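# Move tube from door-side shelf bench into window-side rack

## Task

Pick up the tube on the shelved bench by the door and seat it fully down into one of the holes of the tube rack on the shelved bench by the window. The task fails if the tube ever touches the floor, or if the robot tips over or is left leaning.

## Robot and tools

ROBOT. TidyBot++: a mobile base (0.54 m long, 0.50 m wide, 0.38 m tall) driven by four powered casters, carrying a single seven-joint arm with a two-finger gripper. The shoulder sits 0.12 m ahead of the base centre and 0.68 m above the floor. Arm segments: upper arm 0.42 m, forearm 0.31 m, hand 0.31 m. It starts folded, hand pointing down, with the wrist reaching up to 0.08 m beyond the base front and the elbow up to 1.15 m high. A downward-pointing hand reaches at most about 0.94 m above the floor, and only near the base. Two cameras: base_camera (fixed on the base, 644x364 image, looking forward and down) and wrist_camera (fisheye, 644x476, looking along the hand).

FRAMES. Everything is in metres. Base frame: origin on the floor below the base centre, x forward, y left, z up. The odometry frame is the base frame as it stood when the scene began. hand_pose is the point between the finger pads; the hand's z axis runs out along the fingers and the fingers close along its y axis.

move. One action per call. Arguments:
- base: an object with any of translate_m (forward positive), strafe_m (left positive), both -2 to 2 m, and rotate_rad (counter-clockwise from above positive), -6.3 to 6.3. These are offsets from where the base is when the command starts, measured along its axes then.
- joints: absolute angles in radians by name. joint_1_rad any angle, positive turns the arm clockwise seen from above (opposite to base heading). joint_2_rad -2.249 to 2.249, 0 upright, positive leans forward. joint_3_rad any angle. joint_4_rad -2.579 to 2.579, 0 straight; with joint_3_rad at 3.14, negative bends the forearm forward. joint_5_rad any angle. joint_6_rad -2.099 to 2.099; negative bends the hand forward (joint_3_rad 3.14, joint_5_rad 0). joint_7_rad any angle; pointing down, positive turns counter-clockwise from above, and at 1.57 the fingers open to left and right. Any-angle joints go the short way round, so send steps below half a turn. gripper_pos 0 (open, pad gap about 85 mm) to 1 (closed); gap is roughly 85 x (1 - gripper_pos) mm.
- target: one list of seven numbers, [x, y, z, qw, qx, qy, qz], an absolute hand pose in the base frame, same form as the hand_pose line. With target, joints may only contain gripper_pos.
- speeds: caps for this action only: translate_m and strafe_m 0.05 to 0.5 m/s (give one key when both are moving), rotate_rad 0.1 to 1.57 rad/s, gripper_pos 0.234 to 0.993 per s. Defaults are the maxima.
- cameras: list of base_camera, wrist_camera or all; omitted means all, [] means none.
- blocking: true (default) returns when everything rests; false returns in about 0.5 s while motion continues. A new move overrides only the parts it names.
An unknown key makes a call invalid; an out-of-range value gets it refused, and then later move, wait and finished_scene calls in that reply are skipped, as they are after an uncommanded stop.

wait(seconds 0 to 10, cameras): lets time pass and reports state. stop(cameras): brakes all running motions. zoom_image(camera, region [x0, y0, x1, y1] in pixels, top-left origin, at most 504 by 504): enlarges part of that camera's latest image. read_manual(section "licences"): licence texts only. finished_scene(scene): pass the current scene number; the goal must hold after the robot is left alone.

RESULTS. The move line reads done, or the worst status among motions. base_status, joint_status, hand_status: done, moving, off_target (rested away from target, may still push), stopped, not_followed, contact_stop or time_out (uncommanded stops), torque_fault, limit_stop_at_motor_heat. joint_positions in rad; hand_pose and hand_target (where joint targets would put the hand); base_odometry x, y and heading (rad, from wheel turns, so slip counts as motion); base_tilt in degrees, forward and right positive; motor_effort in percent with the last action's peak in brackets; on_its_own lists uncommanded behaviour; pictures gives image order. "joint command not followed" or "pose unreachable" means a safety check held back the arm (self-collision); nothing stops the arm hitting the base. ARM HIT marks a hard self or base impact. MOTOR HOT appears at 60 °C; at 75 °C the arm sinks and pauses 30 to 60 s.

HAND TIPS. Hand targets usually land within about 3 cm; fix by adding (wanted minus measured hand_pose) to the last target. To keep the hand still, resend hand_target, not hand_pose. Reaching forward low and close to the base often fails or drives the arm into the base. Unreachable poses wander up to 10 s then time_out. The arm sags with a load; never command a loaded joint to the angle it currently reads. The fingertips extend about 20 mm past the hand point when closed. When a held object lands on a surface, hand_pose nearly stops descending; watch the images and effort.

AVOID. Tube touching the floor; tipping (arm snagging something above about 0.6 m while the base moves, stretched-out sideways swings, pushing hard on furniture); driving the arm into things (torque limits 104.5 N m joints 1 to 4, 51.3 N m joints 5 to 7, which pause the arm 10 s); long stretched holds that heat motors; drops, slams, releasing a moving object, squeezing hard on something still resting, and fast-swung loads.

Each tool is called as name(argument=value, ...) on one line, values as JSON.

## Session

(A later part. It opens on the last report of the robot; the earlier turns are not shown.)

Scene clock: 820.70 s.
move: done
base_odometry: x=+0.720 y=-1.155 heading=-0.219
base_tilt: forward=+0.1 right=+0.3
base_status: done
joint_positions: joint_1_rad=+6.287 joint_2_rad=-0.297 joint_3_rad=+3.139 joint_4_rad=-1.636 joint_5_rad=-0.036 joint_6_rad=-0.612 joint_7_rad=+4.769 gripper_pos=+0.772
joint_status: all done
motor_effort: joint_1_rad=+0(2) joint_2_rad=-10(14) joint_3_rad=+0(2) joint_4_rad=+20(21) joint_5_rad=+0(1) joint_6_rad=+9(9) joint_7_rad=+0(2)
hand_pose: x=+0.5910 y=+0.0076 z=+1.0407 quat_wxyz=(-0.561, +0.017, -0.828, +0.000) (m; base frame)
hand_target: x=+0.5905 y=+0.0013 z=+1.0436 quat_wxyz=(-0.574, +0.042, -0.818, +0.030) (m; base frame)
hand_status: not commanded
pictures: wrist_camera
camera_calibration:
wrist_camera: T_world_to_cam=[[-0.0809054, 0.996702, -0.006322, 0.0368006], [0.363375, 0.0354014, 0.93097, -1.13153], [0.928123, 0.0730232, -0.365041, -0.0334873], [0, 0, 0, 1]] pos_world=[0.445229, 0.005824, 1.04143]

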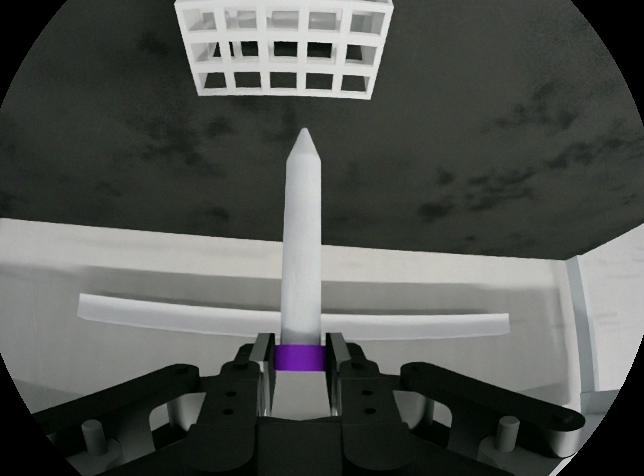

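move(cameras=["wrist_camera", "base_camera"])

Scene clock: 841.97 s.
base_odometry: x=+0.720 y=-1.155 heading=-0.219
base_tilt: forward=+0.1 right=+0.3
base_status: done
joint_positions: joint_1_rad=+6.287 joint_2_rad=-0.297 joint_3_rad=+3.139 joint_4_rad=-1.636 joint_5_rad=-0.036 joint_6_rad=-0.612 joint_7_rad=+4.769 gripper_pos=+0.772
joint_status: all done
motor_effort: joint_1_rad=+0(2) joint_2_rad=-10(14) joint_3_rad=+0(2) joint_4_rad=+20(21) joint_5_rad=+0(1) joint_6_rad=+9(9) joint_7_rad=-1(2)
hand_pose: x=+0.5910 y=+0.0076 z=+1.0407 quat_wxyz=(-0.561, +0.017, -0.828, +0.000) (m; base frame)
hand_target: x=+0.5905 y=+0.0013 z=+1.0436 quat_wxyz=(-0.574, +0.042, -0.818, +0.030) (m; base frame)
hand_status: not commanded
pictures: base_camera, wrist_camera
camera_calibration:
wrist_camera: T_world_to_cam=[[-0.0809054, 0.996702, -0.006322, 0.0368006], [0.363375, 0.0354014, 0.93097, -1.13153], [0.928123, 0.0730232, -0.365041, -0.0334873], [0, 0, 0, 1]] pos_world=[0.445229, 0.005824, 1.04143]

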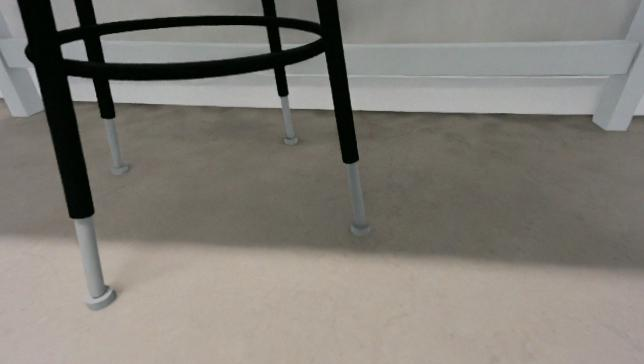

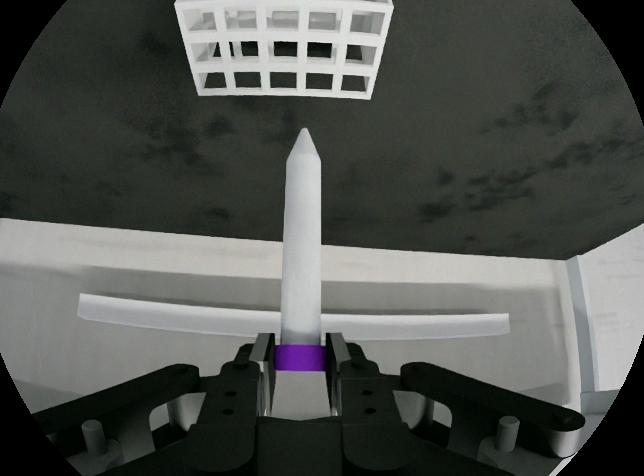

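move(joints={"joint_2_rad": -0.31, "joint_4_rad": -1.812, "joint_6_rad": -0.438, "joint_7_rad": -1.475}, cameras=["wrist_camera"])

zoom_image(camera="wrist_camera", region=[160, 0, 420, 200])

Scene clock: 859.73 s.
move: done
base_odometry: x=+0.720 y=-1.155 heading=-0.219
base_tilt: forward=+0.1 right=+0.3
base_status: not commanded
joint_positions: joint_1_rad=+6.287 joint_2_rad=-0.297 joint_3_rad=+3.139 joint_4_rad=-1.784 joint_5_rad=-0.036 joint_6_rad=-0.494 joint_7_rad=+4.769 gripper_pos=+0.772
joint_status: all done
motor_effort: joint_1_rad=-1(1) joint_2_rad=-10(12) joint_3_rad=+0(1) joint_4_rad=+20(22) joint_5_rad=+0(1) joint_6_rad=+9(10) joint_7_rad=-1(2)
hand_pose: x=+0.5947 y=+0.0064 z=+0.9859 quat_wxyz=(-0.548, +0.015, -0.836, +0.000) (m; base frame)
hand_target: x=+0.5946 y=+0.0013 z=+0.9918 quat_wxyz=(-0.565, +0.040, -0.824, +0.027) (m; base frame)
hand_status: not commanded
pictures: wrist_camera
camera_calibration:
wrist_camera: T_world_to_cam=[[-0.0768127, 0.99704, -0.00323525, 0.0324524], [0.391529, 0.0331475, 0.919568, -1.0873], [0.916954, 0.0693678, -0.392917, -0.0226958], [0, 0, 0, 1]] pos_world=[0.449014, 0.00525937, 0.991034]

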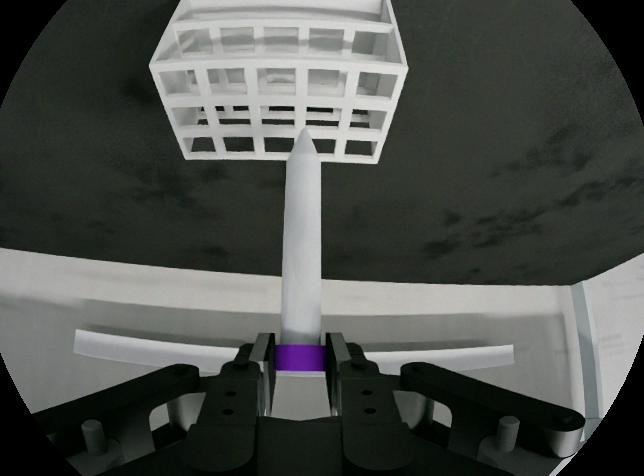

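Scaled by 1.938.

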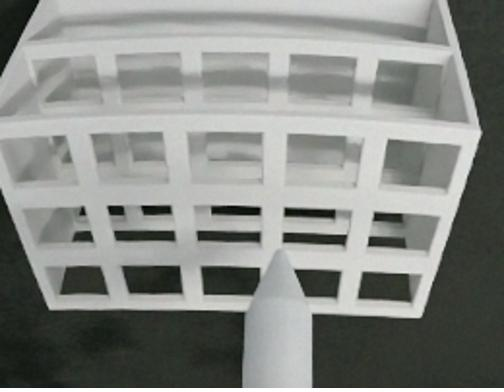

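move(joints={"joint_2_rad": -0.31, "joint_4_rad": -1.859, "joint_6_rad": -0.367}, base={"translate_m": 0.005, "strafe_m": 0.010}, speeds={"translate_m": 0.1}, cameras=["wrist_camera"])

zoom_image(camera="wrist_camera", region=[160, 0, 420, 200])

Scene clock: 957.83 s.
move: done
base_odometry: x=+0.727 y=-1.146 heading=-0.219
base_tilt: forward=+0.0 right=+0.3
base_status: done
joint_positions: joint_1_rad=+6.286 joint_2_rad=-0.297 joint_3_rad=+3.139 joint_4_rad=-1.831 joint_5_rad=-0.036 joint_6_rad=-0.418 joint_7_rad=+4.769 gripper_pos=+0.772
joint_status: all done
motor_effort: joint_1_rad=+0(1) joint_2_rad=-10(14) joint_3_rad=+0(3) joint_4_rad=+20(21) joint_5_rad=+0(1) joint_6_rad=+9(10) joint_7_rad=+0(2)
hand_pose: x=+0.5990 y=+0.0060 z=+0.9800 quat_wxyz=(-0.560, +0.014, -0.828, +0.001) (m; base frame)
hand_target: x=+0.5979 y=+0.0013 z=+0.9840 quat_wxyz=(-0.574, +0.039, -0.817, +0.028) (m; base frame)
hand_status: not commanded
pictures: wrist_camera
camera_calibration:
wrist_camera: T_world_to_cam=[[-0.0747319, 0.997188, -0.00565182, 0.0343312], [0.364055, 0.0325589, 0.930808, -1.07806], [0.928374, 0.0675035, -0.365465, -0.0626893], [0, 0, 0, 1]] pos_world=[0.45324, 0.00509768, 0.980755]

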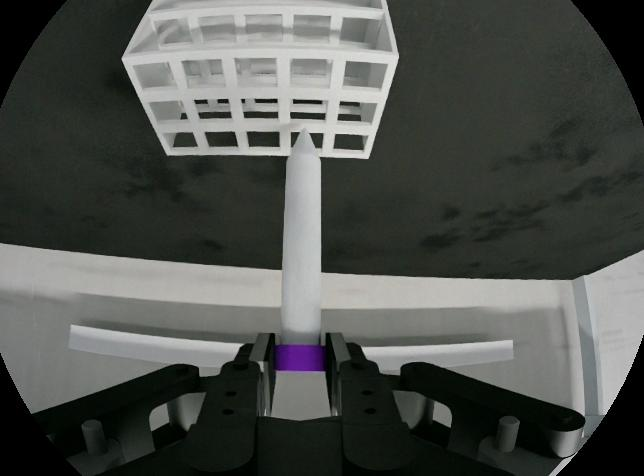

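Scaled by 1.938.

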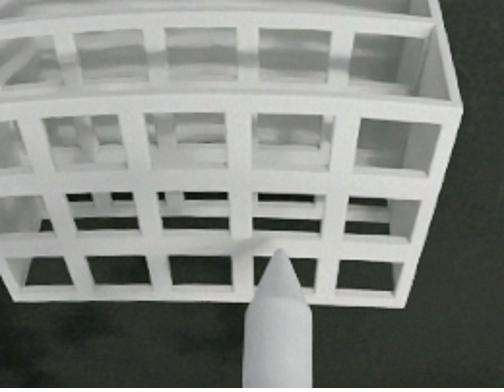

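move(joints={"joint_2_rad": -0.31, "joint_4_rad": -1.885, "joint_6_rad": -0.341}, base={"translate_m": 0.005, "strafe_m": 0.0025}, speeds={"translate_m": 0.1}, cameras=["wrist_camera"])

zoom_image(camera="wrist_camera", region=[200, 20, 400, 180])

Scene clock: 978.37 s.
move: done
base_odometry: x=+0.732 y=-1.145 heading=-0.219
base_tilt: forward=+0.0 right=+0.3
base_status: done
joint_positions: joint_1_rad=+6.286 joint_2_rad=-0.298 joint_3_rad=+3.139 joint_4_rad=-1.856 joint_5_rad=-0.036 joint_6_rad=-0.391 joint_7_rad=+4.769 gripper_pos=+0.772
joint_status: all done
motor_effort: joint_1_rad=+0(1) joint_2_rad=-10(13) joint_3_rad=+0(1) joint_4_rad=+20(21) joint_5_rad=+0(1) joint_6_rad=+8(10) joint_7_rad=-2(2)
hand_pose: x=+0.5990 y=+0.0057 z=+0.9733 quat_wxyz=(-0.562, +0.014, -0.827, +0.001) (m; base frame)
hand_target: x=+0.5979 y=+0.0013 z=+0.9759 quat_wxyz=(-0.575, +0.039, -0.817, +0.028) (m; base frame)
hand_status: not commanded
pictures: wrist_camera
camera_calibration:
wrist_camera: T_world_to_cam=[[-0.0737423, 0.99726, -0.00587993, 0.0342068], [0.36098, 0.0321879, 0.932018, -1.07115], [0.929653, 0.0666066, -0.362365, -0.0689167], [0, 0, 0, 1]] pos_world=[0.453257, 0.00495551, 0.973563]

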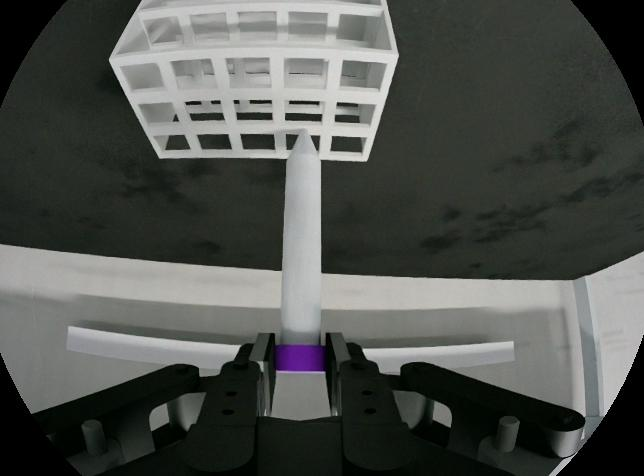

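Scaled by 2.520.

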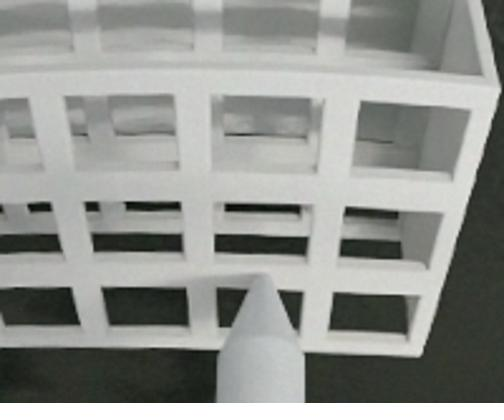

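move(joints={"joint_2_rad": -0.31, "joint_4_rad": -1.918, "joint_6_rad": -0.306}, cameras=["wrist_camera"])

zoom_image(camera="wrist_camera", region=[200, 20, 400, 180])

Scene clock: 985.93 s.
move: done
base_odometry: x=+0.732 y=-1.145 heading=-0.219
base_tilt: forward=+0.1 right=+0.2
base_status: not commanded
joint_positions: joint_1_rad=+6.286 joint_2_rad=-0.299 joint_3_rad=+3.139 joint_4_rad=-1.879 joint_5_rad=-0.036 joint_6_rad=-0.346 joint_7_rad=+4.769 gripper_pos=+0.772
joint_status: all done
motor_effort: joint_1_rad=+0(1) joint_2_rad=-9(10) joint_3_rad=+0(1) joint_4_rad=+19(21) joint_5_rad=+0(1) joint_6_rad=+7(9) joint_7_rad=-2(2)
hand_pose: x=+0.6013 y=+0.0052 z=+0.9729 quat_wxyz=(-0.571, +0.013, -0.821, +0.002) (m; base frame)
hand_target: x=+0.5979 y=+0.0013 z=+0.9661 quat_wxyz=(-0.575, +0.039, -0.817, +0.028) (m; base frame)
hand_status: not commanded
pictures: wrist_camera
camera_calibration:
wrist_camera: T_world_to_cam=[[-0.0720205, 0.997375, -0.00753538, 0.0354097], [0.339838, 0.0316413, 0.939952, -1.06665], [0.937722, 0.0651349, -0.341225, -0.0965473], [0, 0, 0, 1]] pos_world=[0.455571, 0.00472185, 0.969918]

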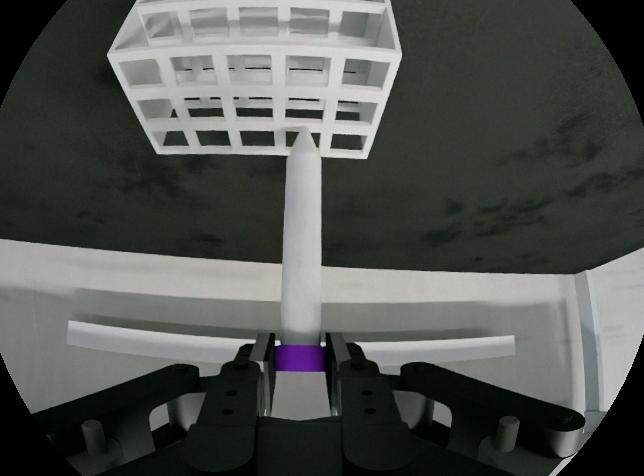

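Scaled by 2.520.

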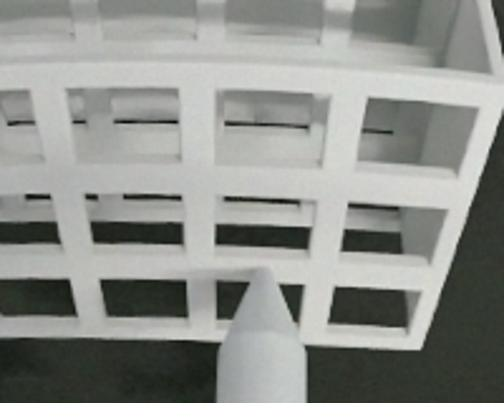

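zoom_image(camera="wrist_camera", region=[260, 70, 360, 160])

Scaled by 5.040.

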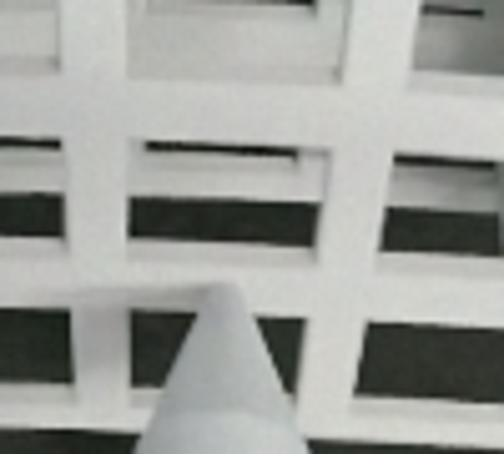

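move(joints={"joint_2_rad": -0.31, "joint_4_rad": -1.830, "joint_6_rad": -0.423}, cameras=["wrist_camera"])

zoom_image(camera="wrist_camera", region=[230, 50, 390, 170])

Scene clock: 1070.73 s.
move: done
base_odometry: x=+0.732 y=-1.145 heading=-0.219
base_tilt: forward=+0.1 right=+0.3
base_status: not commanded
joint_positions: joint_1_rad=+6.286 joint_2_rad=-0.299 joint_3_rad=+3.139 joint_4_rad=-1.847 joint_5_rad=-0.036 joint_6_rad=-0.387 joint_7_rad=+4.769 gripper_pos=+0.772
joint_status: all done
motor_effort: joint_1_rad=+0(1) joint_2_rad=-10(11) joint_3_rad=+0(1) joint_4_rad=+20(21) joint_5_rad=+0(1) joint_6_rad=+9(10) joint_7_rad=-1(2)
hand_pose: x=+0.6002 y=+0.0057 z=+0.9799 quat_wxyz=(-0.567, +0.014, -0.823, +0.002) (m; base frame)
hand_target: x=+0.5946 y=+0.0013 z=+0.9853 quat_wxyz=(-0.563, +0.040, -0.825, +0.027) (m; base frame)
hand_status: not commanded
pictures: wrist_camera
camera_calibration:
wrist_camera: T_world_to_cam=[[-0.0735295, 0.997269, -0.00685373, 0.0351939], [0.348669, 0.0321451, 0.936695, -1.07498], [0.934357, 0.066485, -0.35008, -0.0824549], [0, 0, 0, 1]] pos_world=[0.454443, 0.00493952, 0.978305]

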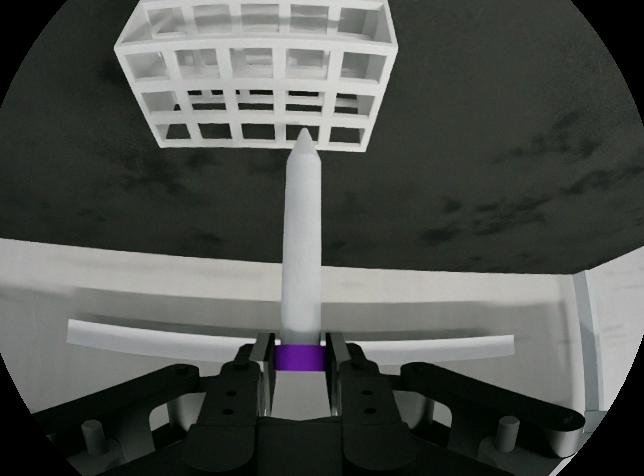

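Scaled by 3.150.

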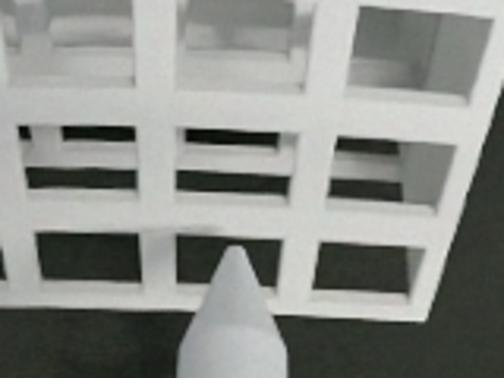

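move(base={"translate_m": -0.012}, speeds={"translate_m": 0.1}, cameras=["wrist_camera"])

zoom_image(camera="wrist_camera", region=[230, 50, 390, 170])

Scene clock: 1086.43 s.
move: done
base_odometry: x=+0.720 y=-1.143 heading=-0.219
base_tilt: forward=+0.1 right=+0.3
base_status: done
joint_positions: joint_1_rad=+6.286 joint_2_rad=-0.304 joint_3_rad=+3.139 joint_4_rad=-1.847 joint_5_rad=-0.036 joint_6_rad=-0.387 joint_7_rad=+4.769 gripper_pos=+0.772
joint_status: not commanded
motor_effort: joint_1_rad=+0(1) joint_2_rad=-10(13) joint_3_rad=+0(1) joint_4_rad=+20(21) joint_5_rad=+0(1) joint_6_rad=+9(9) joint_7_rad=-2(2)
hand_pose: x=+0.5987 y=+0.0057 z=+0.9824 quat_wxyz=(-0.569, +0.014, -0.822, +0.002) (m; base frame)
hand_target: x=+0.5946 y=+0.0013 z=+0.9853 quat_wxyz=(-0.563, +0.040, -0.825, +0.027) (m; base frame)
hand_status: not commanded
pictures: wrist_camera
camera_calibration:
wrist_camera: T_world_to_cam=[[-0.0734938, 0.997269, -0.00724029, 0.0354533], [0.34393, 0.0321591, 0.938445, -1.07561], [0.936115, 0.0664797, -0.345354, -0.0858865], [0, 0, 0, 1]] pos_world=[0.45294, 0.00494399, 0.979996]

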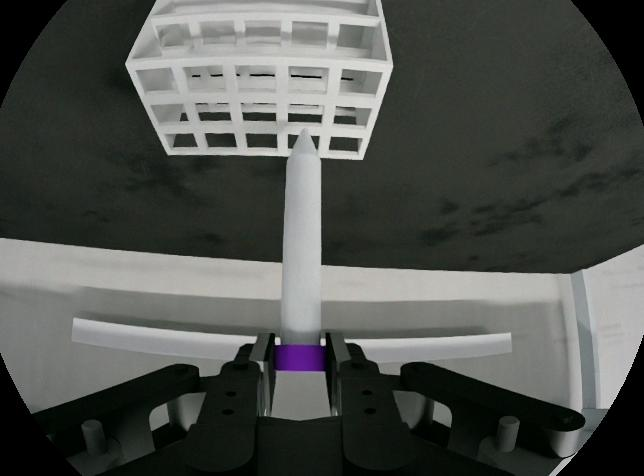

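Scaled by 3.150.

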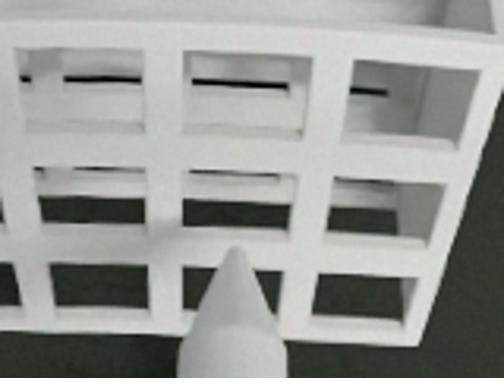

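move(joints={"joint_2_rad": -0.31, "joint_4_rad": -1.899, "joint_6_rad": -0.311}, cameras=["wrist_camera"])

zoom_image(camera="wrist_camera", region=[230, 50, 390, 170])

Scene clock: 1124.67 s.
move: done
base_odometry: x=+0.720 y=-1.143 heading=-0.219
base_tilt: forward=+0.0 right=+0.3
base_status: not commanded
joint_positions: joint_1_rad=+6.286 joint_2_rad=-0.304 joint_3_rad=+3.139 joint_4_rad=-1.876 joint_5_rad=-0.036 joint_6_rad=-0.343 joint_7_rad=+4.769 gripper_pos=+0.772
joint_status: all done
motor_effort: joint_1_rad=+0(1) joint_2_rad=-10(11) joint_3_rad=+0(1) joint_4_rad=+20(22) joint_5_rad=+0(1) joint_6_rad=+9(10) joint_7_rad=+0(2)
hand_pose: x=+0.6004 y=+0.0052 z=+0.9777 quat_wxyz=(-0.575, +0.013, -0.818, +0.002) (m; base frame)
hand_target: x=+0.5995 y=+0.0013 z=+0.9762 quat_wxyz=(-0.581, +0.039, -0.812, +0.028) (m; base frame)
hand_status: not commanded
pictures: wrist_camera
camera_calibration:
wrist_camera: T_world_to_cam=[[-0.071838, 0.997382, -0.00830162, 0.0360443], [0.330034, 0.0316238, 0.943439, -1.06834], [0.941232, 0.065035, -0.331441, -0.105739], [0, 0, 0, 1]] pos_world=[0.454703, 0.00471189, 0.97317]

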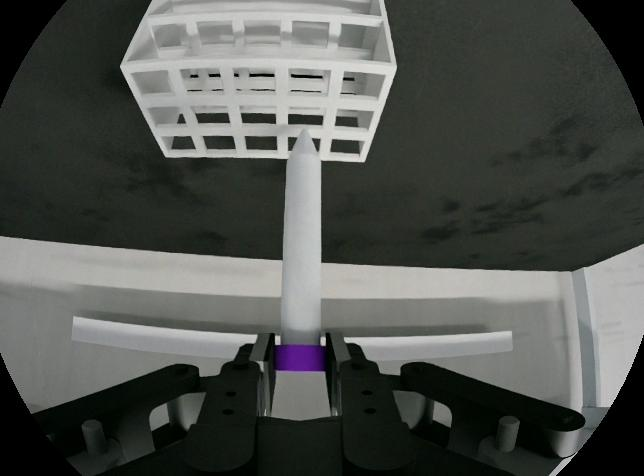

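Scaled by 3.150.

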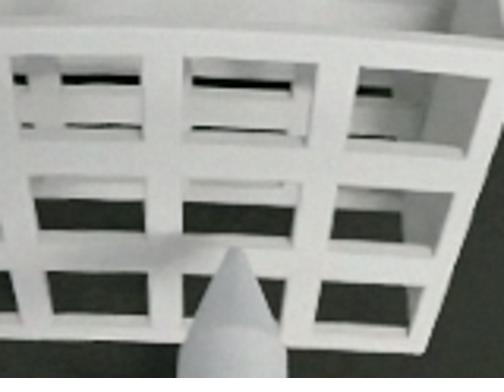

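move(joints={"joint_2_rad": -0.31, "joint_4_rad": -1.927, "joint_6_rad": -0.296}, cameras=["wrist_camera"])

zoom_image(camera="wrist_camera", region=[230, 50, 390, 170])

Scene clock: 1137.30 s.
move: done
base_odometry: x=+0.720 y=-1.143 heading=-0.219
base_tilt: forward=+0.1 right=+0.3
base_status: not commanded
joint_positions: joint_1_rad=+6.286 joint_2_rad=-0.304 joint_3_rad=+3.139 joint_4_rad=-1.900 joint_5_rad=-0.036 joint_6_rad=-0.338 joint_7_rad=+4.769 gripper_pos=+0.772
joint_status: all done
motor_effort: joint_1_rad=+0(1) joint_2_rad=-10(12) joint_3_rad=+0(1) joint_4_rad=+21(22) joint_5_rad=+0(1) joint_6_rad=+9(9) joint_7_rad=-1(1)
hand_pose: x=+0.5982 y=+0.0051 z=+0.9646 quat_wxyz=(-0.568, +0.013, -0.823, +0.002) (m; base frame)
hand_target: x=+0.5979 y=+0.0013 z=+0.9635 quat_wxyz=(-0.576, +0.039, -0.816, +0.028) (m; base frame)
hand_status: not commanded
pictures: wrist_camera
camera_calibration:
wrist_camera: T_world_to_cam=[[-0.0717841, 0.997396, -0.00693479, 0.0344941], [0.347893, 0.0315532, 0.937003, -1.05973], [0.934782, 0.0648494, -0.349252, -0.0870199], [0, 0, 0, 1]] pos_world=[0.452493, 0.00467683, 0.962819]

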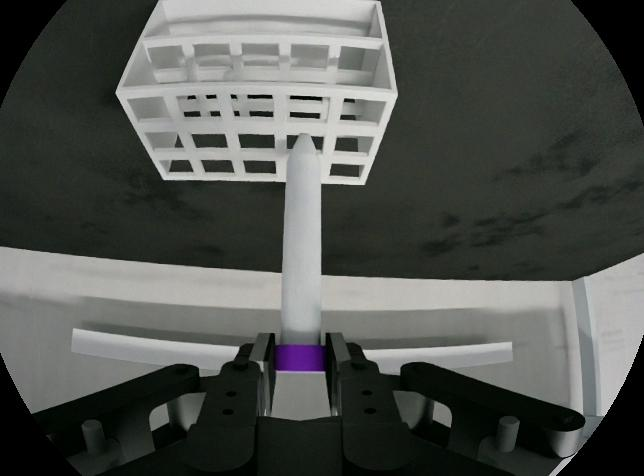

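Scaled by 3.150.

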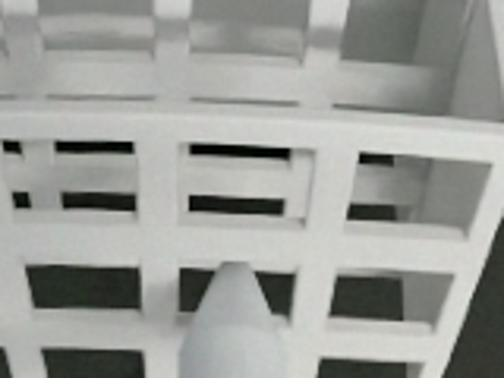

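move(joints={"joint_2_rad": -0.31, "joint_4_rad": -1.955, "joint_6_rad": -0.262}, cameras=["wrist_camera"])

zoom_image(camera="wrist_camera", region=[230, 50, 390, 170])

Scene clock: 1160.50 s.
move: done
base_odometry: x=+0.720 y=-1.143 heading=-0.219
base_tilt: forward=+0.0 right=+0.3
base_status: not commanded
joint_positions: joint_1_rad=+6.286 joint_2_rad=-0.304 joint_3_rad=+3.139 joint_4_rad=-1.927 joint_5_rad=-0.036 joint_6_rad=-0.309 joint_7_rad=+4.769 gripper_pos=+0.772
joint_status: all done
motor_effort: joint_1_rad=+0(1) joint_2_rad=-10(12) joint_3_rad=+0(1) joint_4_rad=+20(22) joint_5_rad=+0(1) joint_6_rad=+9(10) joint_7_rad=-2(2)
hand_pose: x=+0.5982 y=+0.0048 z=+0.9568 quat_wxyz=(-0.569, +0.013, -0.823, +0.002) (m; base frame)
hand_target: x=+0.5980 y=+0.0013 z=+0.9565 quat_wxyz=(-0.578, +0.039, -0.815, +0.028) (m; base frame)
hand_status: not commanded
pictures: wrist_camera
camera_calibration:
wrist_camera: T_world_to_cam=[[-0.0707263, 0.99747, -0.00714115, 0.0343142], [0.345754, 0.0312299, 0.937805, -1.0519], [0.935656, 0.0638584, -0.347088, -0.0922369], [0, 0, 0, 1]] pos_world=[0.452428, 0.00451347, 0.954708]

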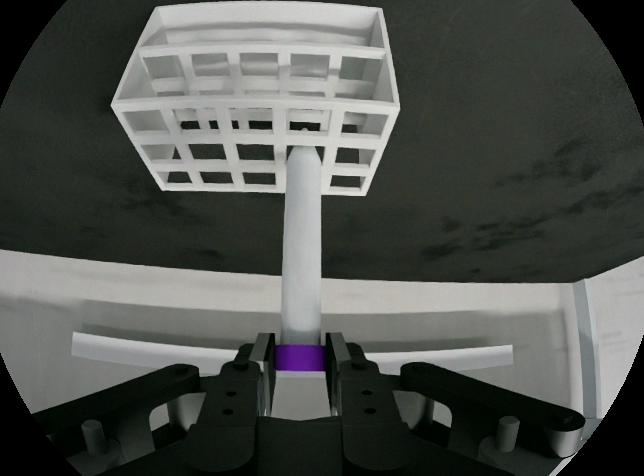

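Scaled by 3.150.

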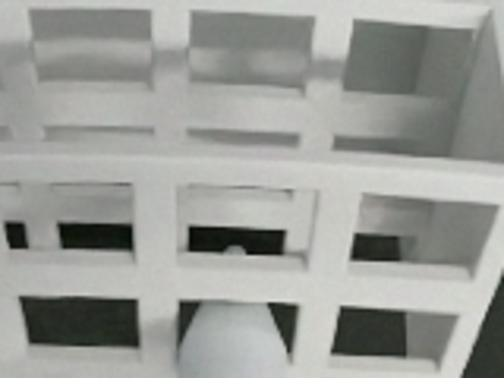

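move(joints={"joint_2_rad": -0.31, "joint_4_rad": -1.984, "joint_6_rad": -0.228}, cameras=["wrist_camera"])

zoom_image(camera="wrist_camera", region=[230, 70, 390, 190])

Scene clock: 1171.10 s.
move: done
base_odometry: x=+0.720 y=-1.143 heading=-0.219
base_tilt: forward=+0.1 right=+0.2
base_status: not commanded
joint_positions: joint_1_rad=+6.286 joint_2_rad=-0.304 joint_3_rad=+3.139 joint_4_rad=-1.956 joint_5_rad=-0.036 joint_6_rad=-0.277 joint_7_rad=+4.769 gripper_pos=+0.772
joint_status: all done
motor_effort: joint_1_rad=+0(1) joint_2_rad=-10(12) joint_3_rad=+0(1) joint_4_rad=+20(22) joint_5_rad=-1(1) joint_6_rad=+9(10) joint_7_rad=-2(2)
hand_pose: x=+0.5979 y=+0.0045 z=+0.9487 quat_wxyz=(-0.570, +0.012, -0.822, +0.003) (m; base frame)
hand_target: x=+0.5977 y=+0.0013 z=+0.9489 quat_wxyz=(-0.580, +0.039, -0.813, +0.028) (m; base frame)
hand_status: not commanded
pictures: wrist_camera
camera_calibration:
wrist_camera: T_world_to_cam=[[-0.0695585, 0.99755, -0.00745211, 0.0341854], [0.342669, 0.0309084, 0.938948, -1.04348], [0.936878, 0.0627582, -0.343979, -0.0984689], [0, 0, 0, 1]] pos_world=[0.4522, 0.00433044, 0.94616]

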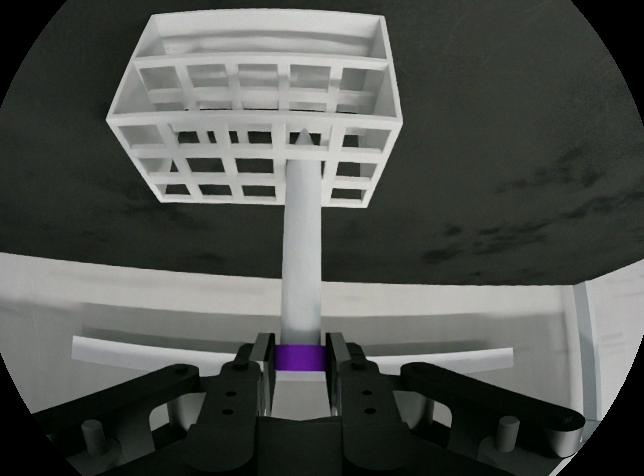

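Scaled by 3.150.

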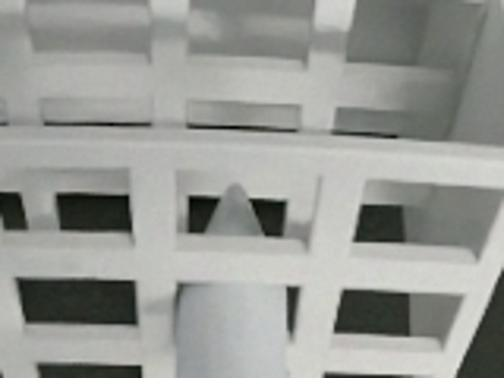

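move(joints={"joint_2_rad": -0.293, "joint_4_rad": -2.005, "joint_6_rad": -0.205}, cameras=["wrist_camera"])

zoom_image(camera="wrist_camera", region=[230, 70, 390, 190])

Scene clock: 1199.67 s.
move: done
base_odometry: x=+0.720 y=-1.143 heading=-0.219
base_tilt: forward=+0.0 right=+0.2
base_status: not commanded
joint_positions: joint_1_rad=+6.286 joint_2_rad=-0.303 joint_3_rad=+3.139 joint_4_rad=-1.976 joint_5_rad=-0.036 joint_6_rad=-0.254 joint_7_rad=+4.769 gripper_pos=+0.772
joint_status: all done
motor_effort: joint_1_rad=-1(1) joint_2_rad=-10(11) joint_3_rad=+0(0) joint_4_rad=+20(21) joint_5_rad=+0(1) joint_6_rad=+9(10) joint_7_rad=-1(1)
hand_pose: x=+0.5978 y=+0.0042 z=+0.9426 quat_wxyz=(-0.570, +0.012, -0.821, +0.003) (m; base frame)
hand_target: x=+0.6015 y=+0.0013 z=+0.9348 quat_wxyz=(-0.574, +0.039, -0.817, +0.028) (m; base frame)
hand_status: not commanded
pictures: wrist_camera
camera_calibration:
wrist_camera: T_world_to_cam=[[-0.0687508, 0.997605, -0.00761538, 0.0340471], [0.341451, 0.0307025, 0.939398, -1.03737], [0.937382, 0.0619841, -0.342744, -0.101889], [0, 0, 0, 1]] pos_world=[0.45206, 0.00419971, 0.939838]

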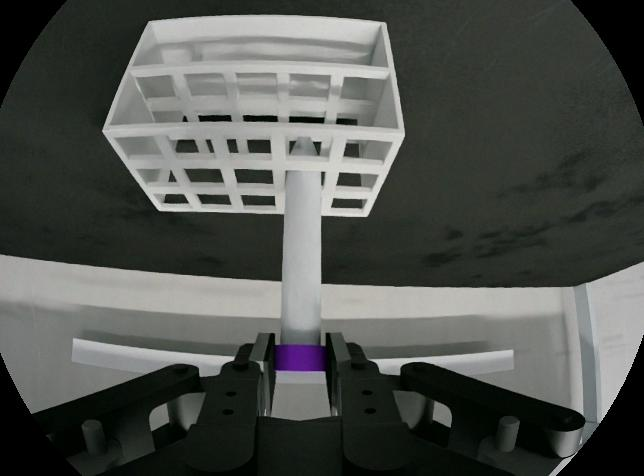

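Scaled by 3.150.

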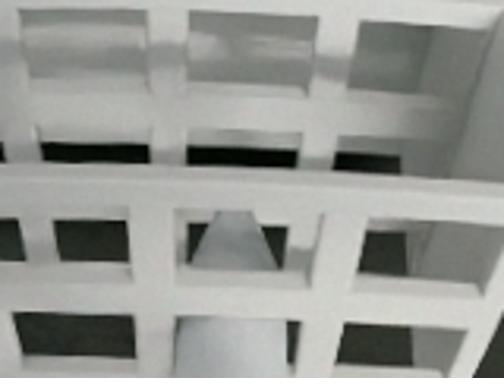

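move(joints={"joint_2_rad": -0.286, "joint_4_rad": -2.027, "joint_6_rad": -0.180}, cameras=["wrist_camera"])

zoom_image(camera="wrist_camera", region=[230, 70, 390, 190])

Scene clock: 1206.67 s.
move: done
base_odometry: x=+0.720 y=-1.143 heading=-0.219
base_tilt: forward=+0.0 right=+0.2
base_status: not commanded
joint_positions: joint_1_rad=+6.286 joint_2_rad=-0.303 joint_3_rad=+3.139 joint_4_rad=-1.998 joint_5_rad=-0.036 joint_6_rad=-0.230 joint_7_rad=+4.769 gripper_pos=+0.772
joint_status: all done
motor_effort: joint_1_rad=+0(1) joint_2_rad=-10(11) joint_3_rad=+0(1) joint_4_rad=+20(21) joint_5_rad=+0(1) joint_6_rad=+9(9) joint_7_rad=-1(2)
hand_pose: x=+0.5974 y=+0.0040 z=+0.9367 quat_wxyz=(-0.572, +0.011, -0.820, +0.003) (m; base frame)
hand_target: x=+0.6025 y=+0.0013 z=+0.9254 quat_wxyz=(-0.572, +0.039, -0.819, +0.027) (m; base frame)
hand_status: not commanded
pictures: wrist_camera
camera_calibration:
wrist_camera: T_world_to_cam=[[-0.0678454, 0.997664, -0.00792511, 0.0339951], [0.338611, 0.0304975, 0.940432, -1.03092], [0.938477, 0.0611204, -0.339889, -0.106825], [0, 0, 0, 1]] pos_world=[0.451638, 0.00405376, 0.933467]

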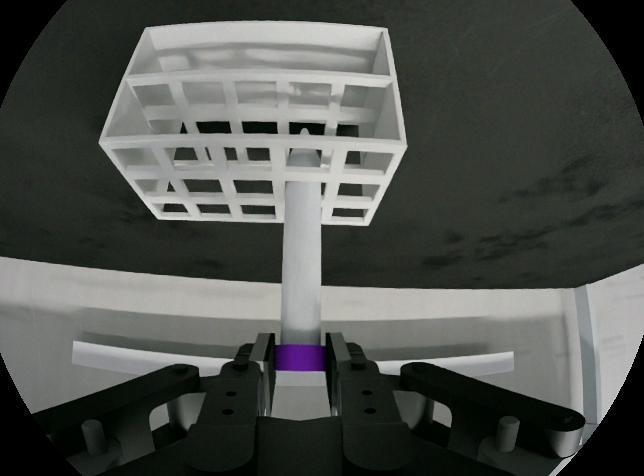

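Scaled by 3.150.

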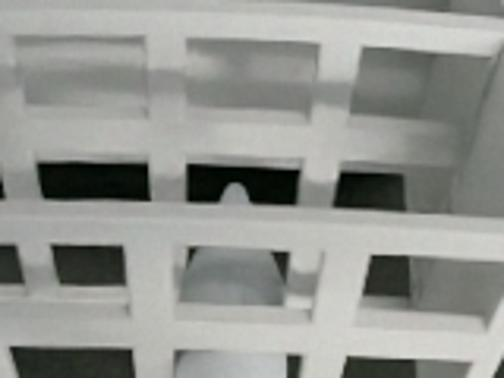

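move(joints={"joint_2_rad": -0.279, "joint_4_rad": -2.049, "joint_6_rad": -0.155}, cameras=["wrist_camera"])

zoom_image(camera="wrist_camera", region=[230, 80, 390, 200])

Scene clock: 1214.83 s.
move: done
base_odometry: x=+0.720 y=-1.143 heading=-0.219
base_tilt: forward=+0.1 right=+0.2
base_status: not commanded
joint_positions: joint_1_rad=+6.286 joint_2_rad=-0.301 joint_3_rad=+3.139 joint_4_rad=-2.019 joint_5_rad=-0.036 joint_6_rad=-0.204 joint_7_rad=+4.769 gripper_pos=+0.772
joint_status: all done
motor_effort: joint_1_rad=+0(1) joint_2_rad=-10(11) joint_3_rad=+0(1) joint_4_rad=+20(21) joint_5_rad=+0(1) joint_6_rad=+8(9) joint_7_rad=-1(2)
hand_pose: x=+0.5973 y=+0.0037 z=+0.9306 quat_wxyz=(-0.573, +0.011, -0.820, +0.004) (m; base frame)
hand_target: x=+0.6032 y=+0.0013 z=+0.9161 quat_wxyz=(-0.571, +0.039, -0.820, +0.027) (m; base frame)
hand_status: not commanded
pictures: wrist_camera
camera_calibration:
wrist_camera: T_world_to_cam=[[-0.0669171, 0.997725, -0.00822923, 0.0339589], [0.336075, 0.0303047, 0.941348, -1.02446], [0.939455, 0.0602267, -0.337338, -0.111843], [0, 0, 0, 1]] pos_world=[0.45164, 0.0039003, 0.926927]

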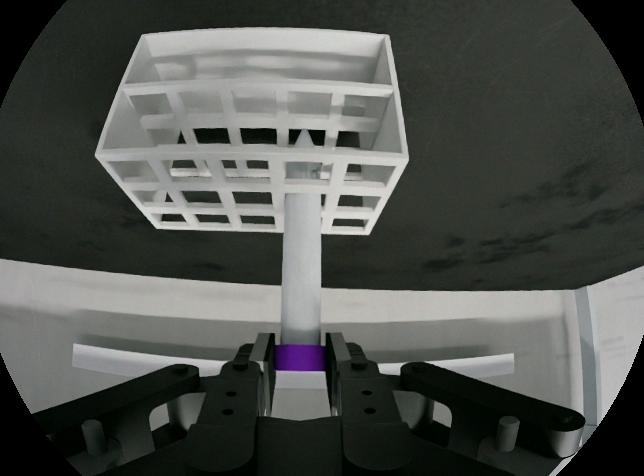

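Scaled by 3.150.

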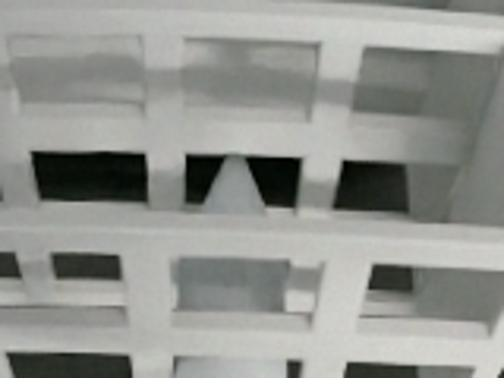

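move(joints={"joint_2_rad": -0.273, "joint_4_rad": -2.071, "joint_6_rad": -0.131}, cameras=["wrist_camera"])

zoom_image(camera="wrist_camera", region=[230, 80, 390, 200])

Scene clock: 1222.37 s.
move: done
base_odometry: x=+0.720 y=-1.143 heading=-0.219
base_tilt: forward=+0.1 right=+0.2
base_status: not commanded
joint_positions: joint_1_rad=+6.286 joint_2_rad=-0.297 joint_3_rad=+3.139 joint_4_rad=-2.041 joint_5_rad=-0.036 joint_6_rad=-0.180 joint_7_rad=+4.769 gripper_pos=+0.772
joint_status: all done
motor_effort: joint_1_rad=-1(1) joint_2_rad=-9(11) joint_3_rad=+0(1) joint_4_rad=+20(21) joint_5_rad=+0(1) joint_6_rad=+9(10) joint_7_rad=-1(1)
hand_pose: x=+0.5977 y=+0.0034 z=+0.9223 quat_wxyz=(-0.572, +0.011, -0.820, +0.004) (m; base frame)
hand_target: x=+0.6034 y=+0.0013 z=+0.9070 quat_wxyz=(-0.569, +0.039, -0.821, +0.027) (m; base frame)
hand_status: not commanded
pictures: wrist_camera
camera_calibration:
wrist_camera: T_world_to_cam=[[-0.0660778, 0.997781, -0.00821035, 0.0336719], [0.338142, 0.0301333, 0.940612, -1.01737], [0.938772, 0.0593774, -0.339383, -0.112681], [0, 0, 0, 1]] pos_world=[0.452021, 0.00375024, 0.918984]

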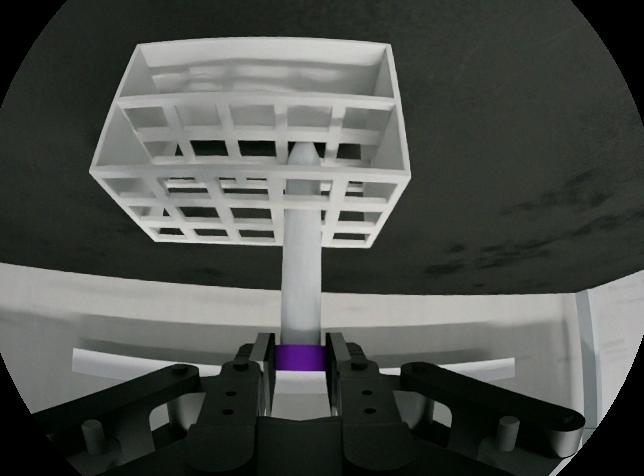

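Scaled by 3.150.

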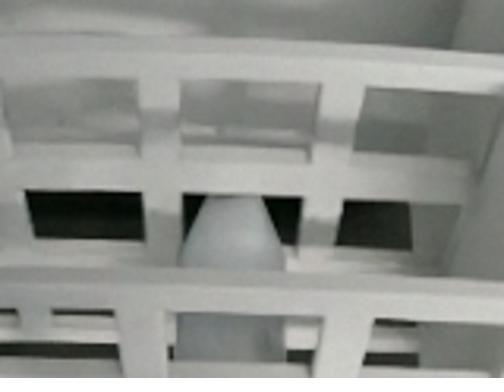

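move(base={"strafe_m": 0.002}, speeds={"strafe_m": 0.05}, cameras=["wrist_camera"])

zoom_image(camera="wrist_camera", region=[230, 80, 390, 200])

Scene clock: 1230.90 s.
move: done
base_odometry: x=+0.721 y=-1.141 heading=-0.219
base_tilt: forward=+0.1 right=+0.2
base_status: done
joint_positions: joint_1_rad=+6.286 joint_2_rad=-0.295 joint_3_rad=+3.139 joint_4_rad=-2.041 joint_5_rad=-0.036 joint_6_rad=-0.180 joint_7_rad=+4.769 gripper_pos=+0.772
joint_status: not commanded
motor_effort: joint_1_rad=+0(1) joint_2_rad=-10(12) joint_3_rad=+0(1) joint_4_rad=+20(20) joint_5_rad=+0(1) joint_6_rad=+9(9) joint_7_rad=-1(2)
hand_pose: x=+0.5980 y=+0.0034 z=+0.9218 quat_wxyz=(-0.572, +0.011, -0.821, +0.004) (m; base frame)
hand_target: x=+0.6034 y=+0.0013 z=+0.9070 quat_wxyz=(-0.569, +0.039, -0.821, +0.027) (m; base frame)
hand_status: not commanded
pictures: wrist_camera
camera_calibration:
wrist_camera: T_world_to_cam=[[-0.0660867, 0.997781, -0.00813527, 0.0336217], [0.339165, 0.0301303, 0.940244, -1.01724], [0.938403, 0.0593785, -0.340403, -0.111941], [0, 0, 0, 1]] pos_world=[0.452279, 0.00374948, 0.918621]

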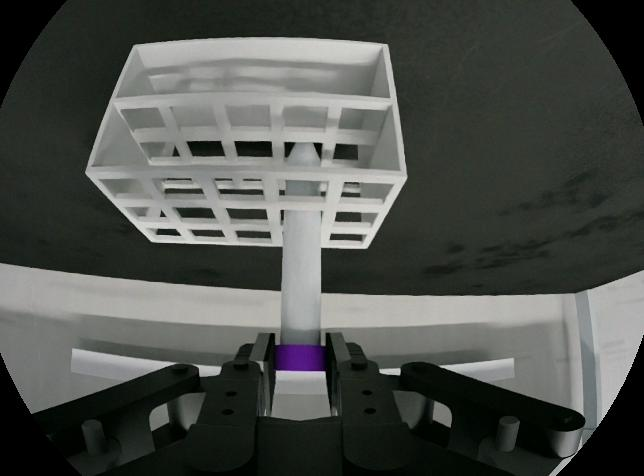

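Scaled by 3.150.

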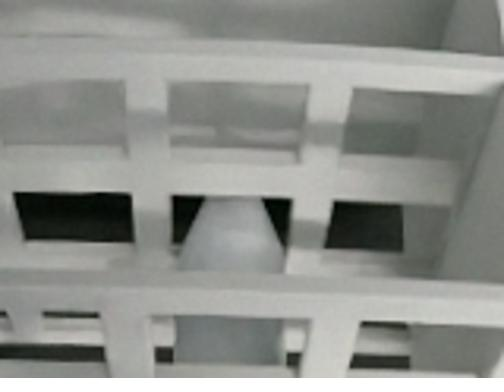

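move(joints={"joint_2_rad": -0.269, "joint_4_rad": -2.092, "joint_6_rad": -0.107}, cameras=["wrist_camera"])

zoom_image(camera="wrist_camera", region=[230, 80, 390, 200])

Scene clock: 1240.63 s.
move: done
base_odometry: x=+0.721 y=-1.141 heading=-0.219
base_tilt: forward=+0.0 right=+0.2
base_status: not commanded
joint_positions: joint_1_rad=+6.286 joint_2_rad=-0.292 joint_3_rad=+3.139 joint_4_rad=-2.063 joint_5_rad=-0.036 joint_6_rad=-0.156 joint_7_rad=+4.769 gripper_pos=+0.772
joint_status: all done
motor_effort: joint_1_rad=+0(1) joint_2_rad=-10(11) joint_3_rad=+0(1) joint_4_rad=+20(21) joint_5_rad=+0(1) joint_6_rad=+9(9) joint_7_rad=-1(2)
hand_pose: x=+0.5976 y=+0.0031 z=+0.9141 quat_wxyz=(-0.571, +0.011, -0.821, +0.004) (m; base frame)
hand_target: x=+0.6030 y=+0.0013 z=+0.8996 quat_wxyz=(-0.569, +0.039, -0.821, +0.027) (m; base frame)
hand_status: not commanded
pictures: wrist_camera
camera_calibration:
wrist_camera: T_world_to_cam=[[-0.0652756, 0.997834, -0.00819597, 0.0333696], [0.34043, 0.0299892, 0.939792, -1.01025], [0.938002, 0.0585553, -0.34165, -0.112805], [0, 0, 0, 1]] pos_world=[0.451907, 0.00360448, 0.911154]

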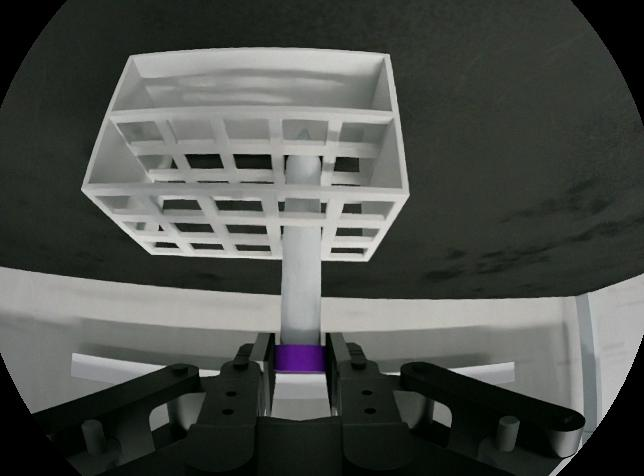

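Scaled by 3.150.

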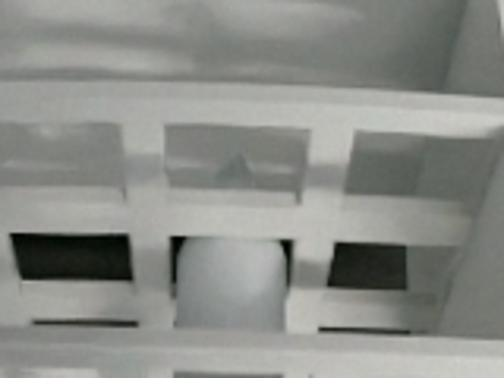

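move(joints={"joint_2_rad": -0.263, "joint_4_rad": -2.118, "joint_6_rad": -0.077}, cameras=["wrist_camera"])

zoom_image(camera="wrist_camera", region=[230, 80, 390, 200])

Scene clock: 1247.47 s.
move: done
base_odometry: x=+0.721 y=-1.141 heading=-0.219
base_tilt: forward=+0.1 right=+0.3
base_status: not commanded
joint_positions: joint_1_rad=+6.286 joint_2_rad=-0.286 joint_3_rad=+3.139 joint_4_rad=-2.089 joint_5_rad=-0.036 joint_6_rad=-0.126 joint_7_rad=+4.769 gripper_pos=+0.772
joint_status: all done
motor_effort: joint_1_rad=+0(1) joint_2_rad=-10(11) joint_3_rad=+0(1) joint_4_rad=+20(21) joint_5_rad=+0(1) joint_6_rad=+9(9) joint_7_rad=-1(1)
hand_pose: x=+0.5977 y=+0.0028 z=+0.9041 quat_wxyz=(-0.570, +0.010, -0.822, +0.005) (m; base frame)
hand_target: x=+0.6026 y=+0.0013 z=+0.8900 quat_wxyz=(-0.568, +0.039, -0.822, +0.027) (m; base frame)
hand_status: not commanded
pictures: wrist_camera
camera_calibration:
wrist_camera: T_world_to_cam=[[-0.0642493, 0.9979, -0.00824282, 0.0330589], [0.342868, 0.029831, 0.93891, -1.00149], [0.937184, 0.0574981, -0.344065, -0.11356], [0, 0, 0, 1]] pos_world=[0.451929, 0.00341535, 0.901508]

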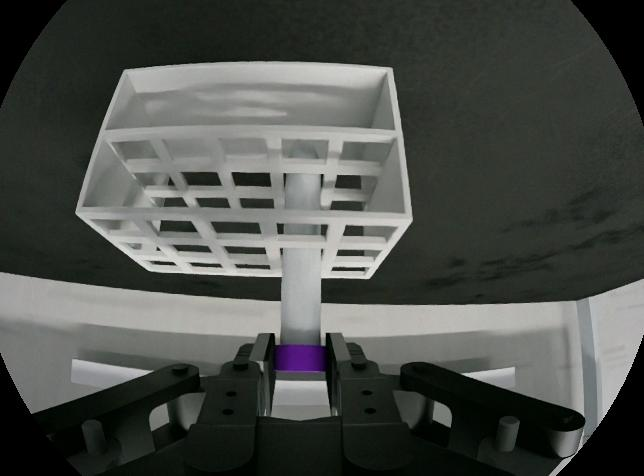

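Scaled by 3.150.

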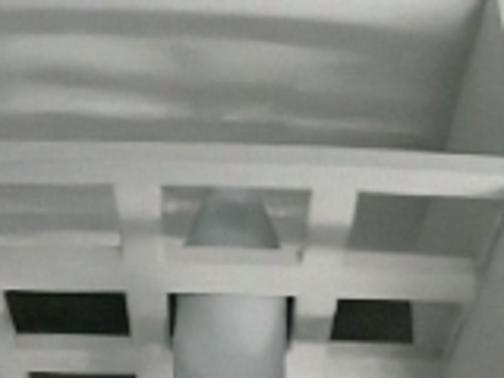

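move(joints={"joint_2_rad": -0.258, "joint_4_rad": -2.139, "joint_6_rad": -0.051}, cameras=["wrist_camera"])

zoom_image(camera="wrist_camera", region=[230, 80, 390, 200])

Scene clock: 1252.00 s.
move: done
base_odometry: x=+0.721 y=-1.141 heading=-0.219
base_tilt: forward=+0.1 right=+0.3
base_status: not commanded
joint_positions: joint_1_rad=+6.286 joint_2_rad=-0.284 joint_3_rad=+3.139 joint_4_rad=-2.109 joint_5_rad=-0.036 joint_6_rad=-0.099 joint_7_rad=+4.769 gripper_pos=+0.772
joint_status: all done
motor_effort: joint_1_rad=+0(1) joint_2_rad=-9(12) joint_3_rad=+0(1) joint_4_rad=+20(21) joint_5_rad=+0(1) joint_6_rad=+8(9) joint_7_rad=-1(2)
hand_pose: x=+0.5975 y=+0.0025 z=+0.8988 quat_wxyz=(-0.572, +0.010, -0.820, +0.005) (m; base frame)
hand_target: x=+0.6022 y=+0.0013 z=+0.8827 quat_wxyz=(-0.568, +0.039, -0.822, +0.027) (m; base frame)
hand_status: not commanded
pictures: wrist_camera
camera_calibration:
wrist_camera: T_world_to_cam=[[-0.0632674, 0.997958, -0.00876583, 0.0331982], [0.338571, 0.0297252, 0.940471, -0.995332], [0.938811, 0.0565333, -0.339761, -0.120083], [0, 0, 0, 1]] pos_world=[0.451826, 0.00324471, 0.895573]

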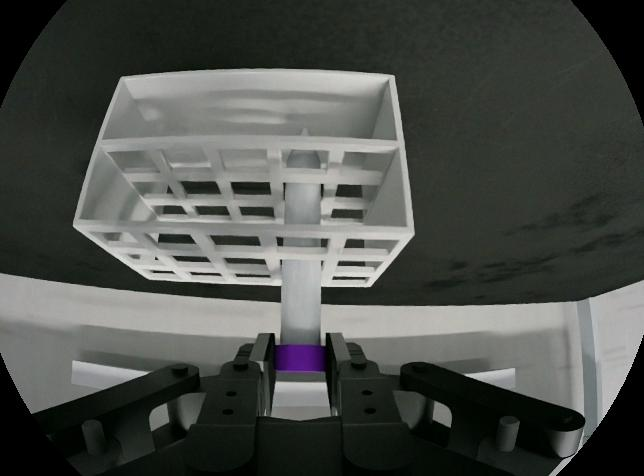

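Scaled by 3.150.

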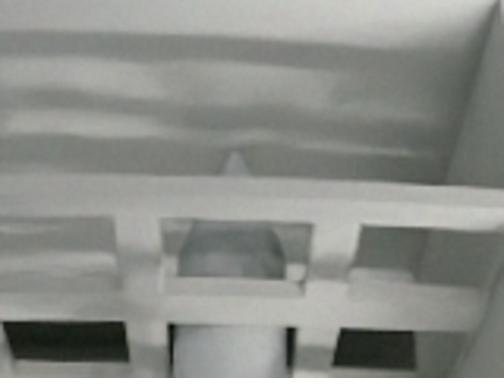

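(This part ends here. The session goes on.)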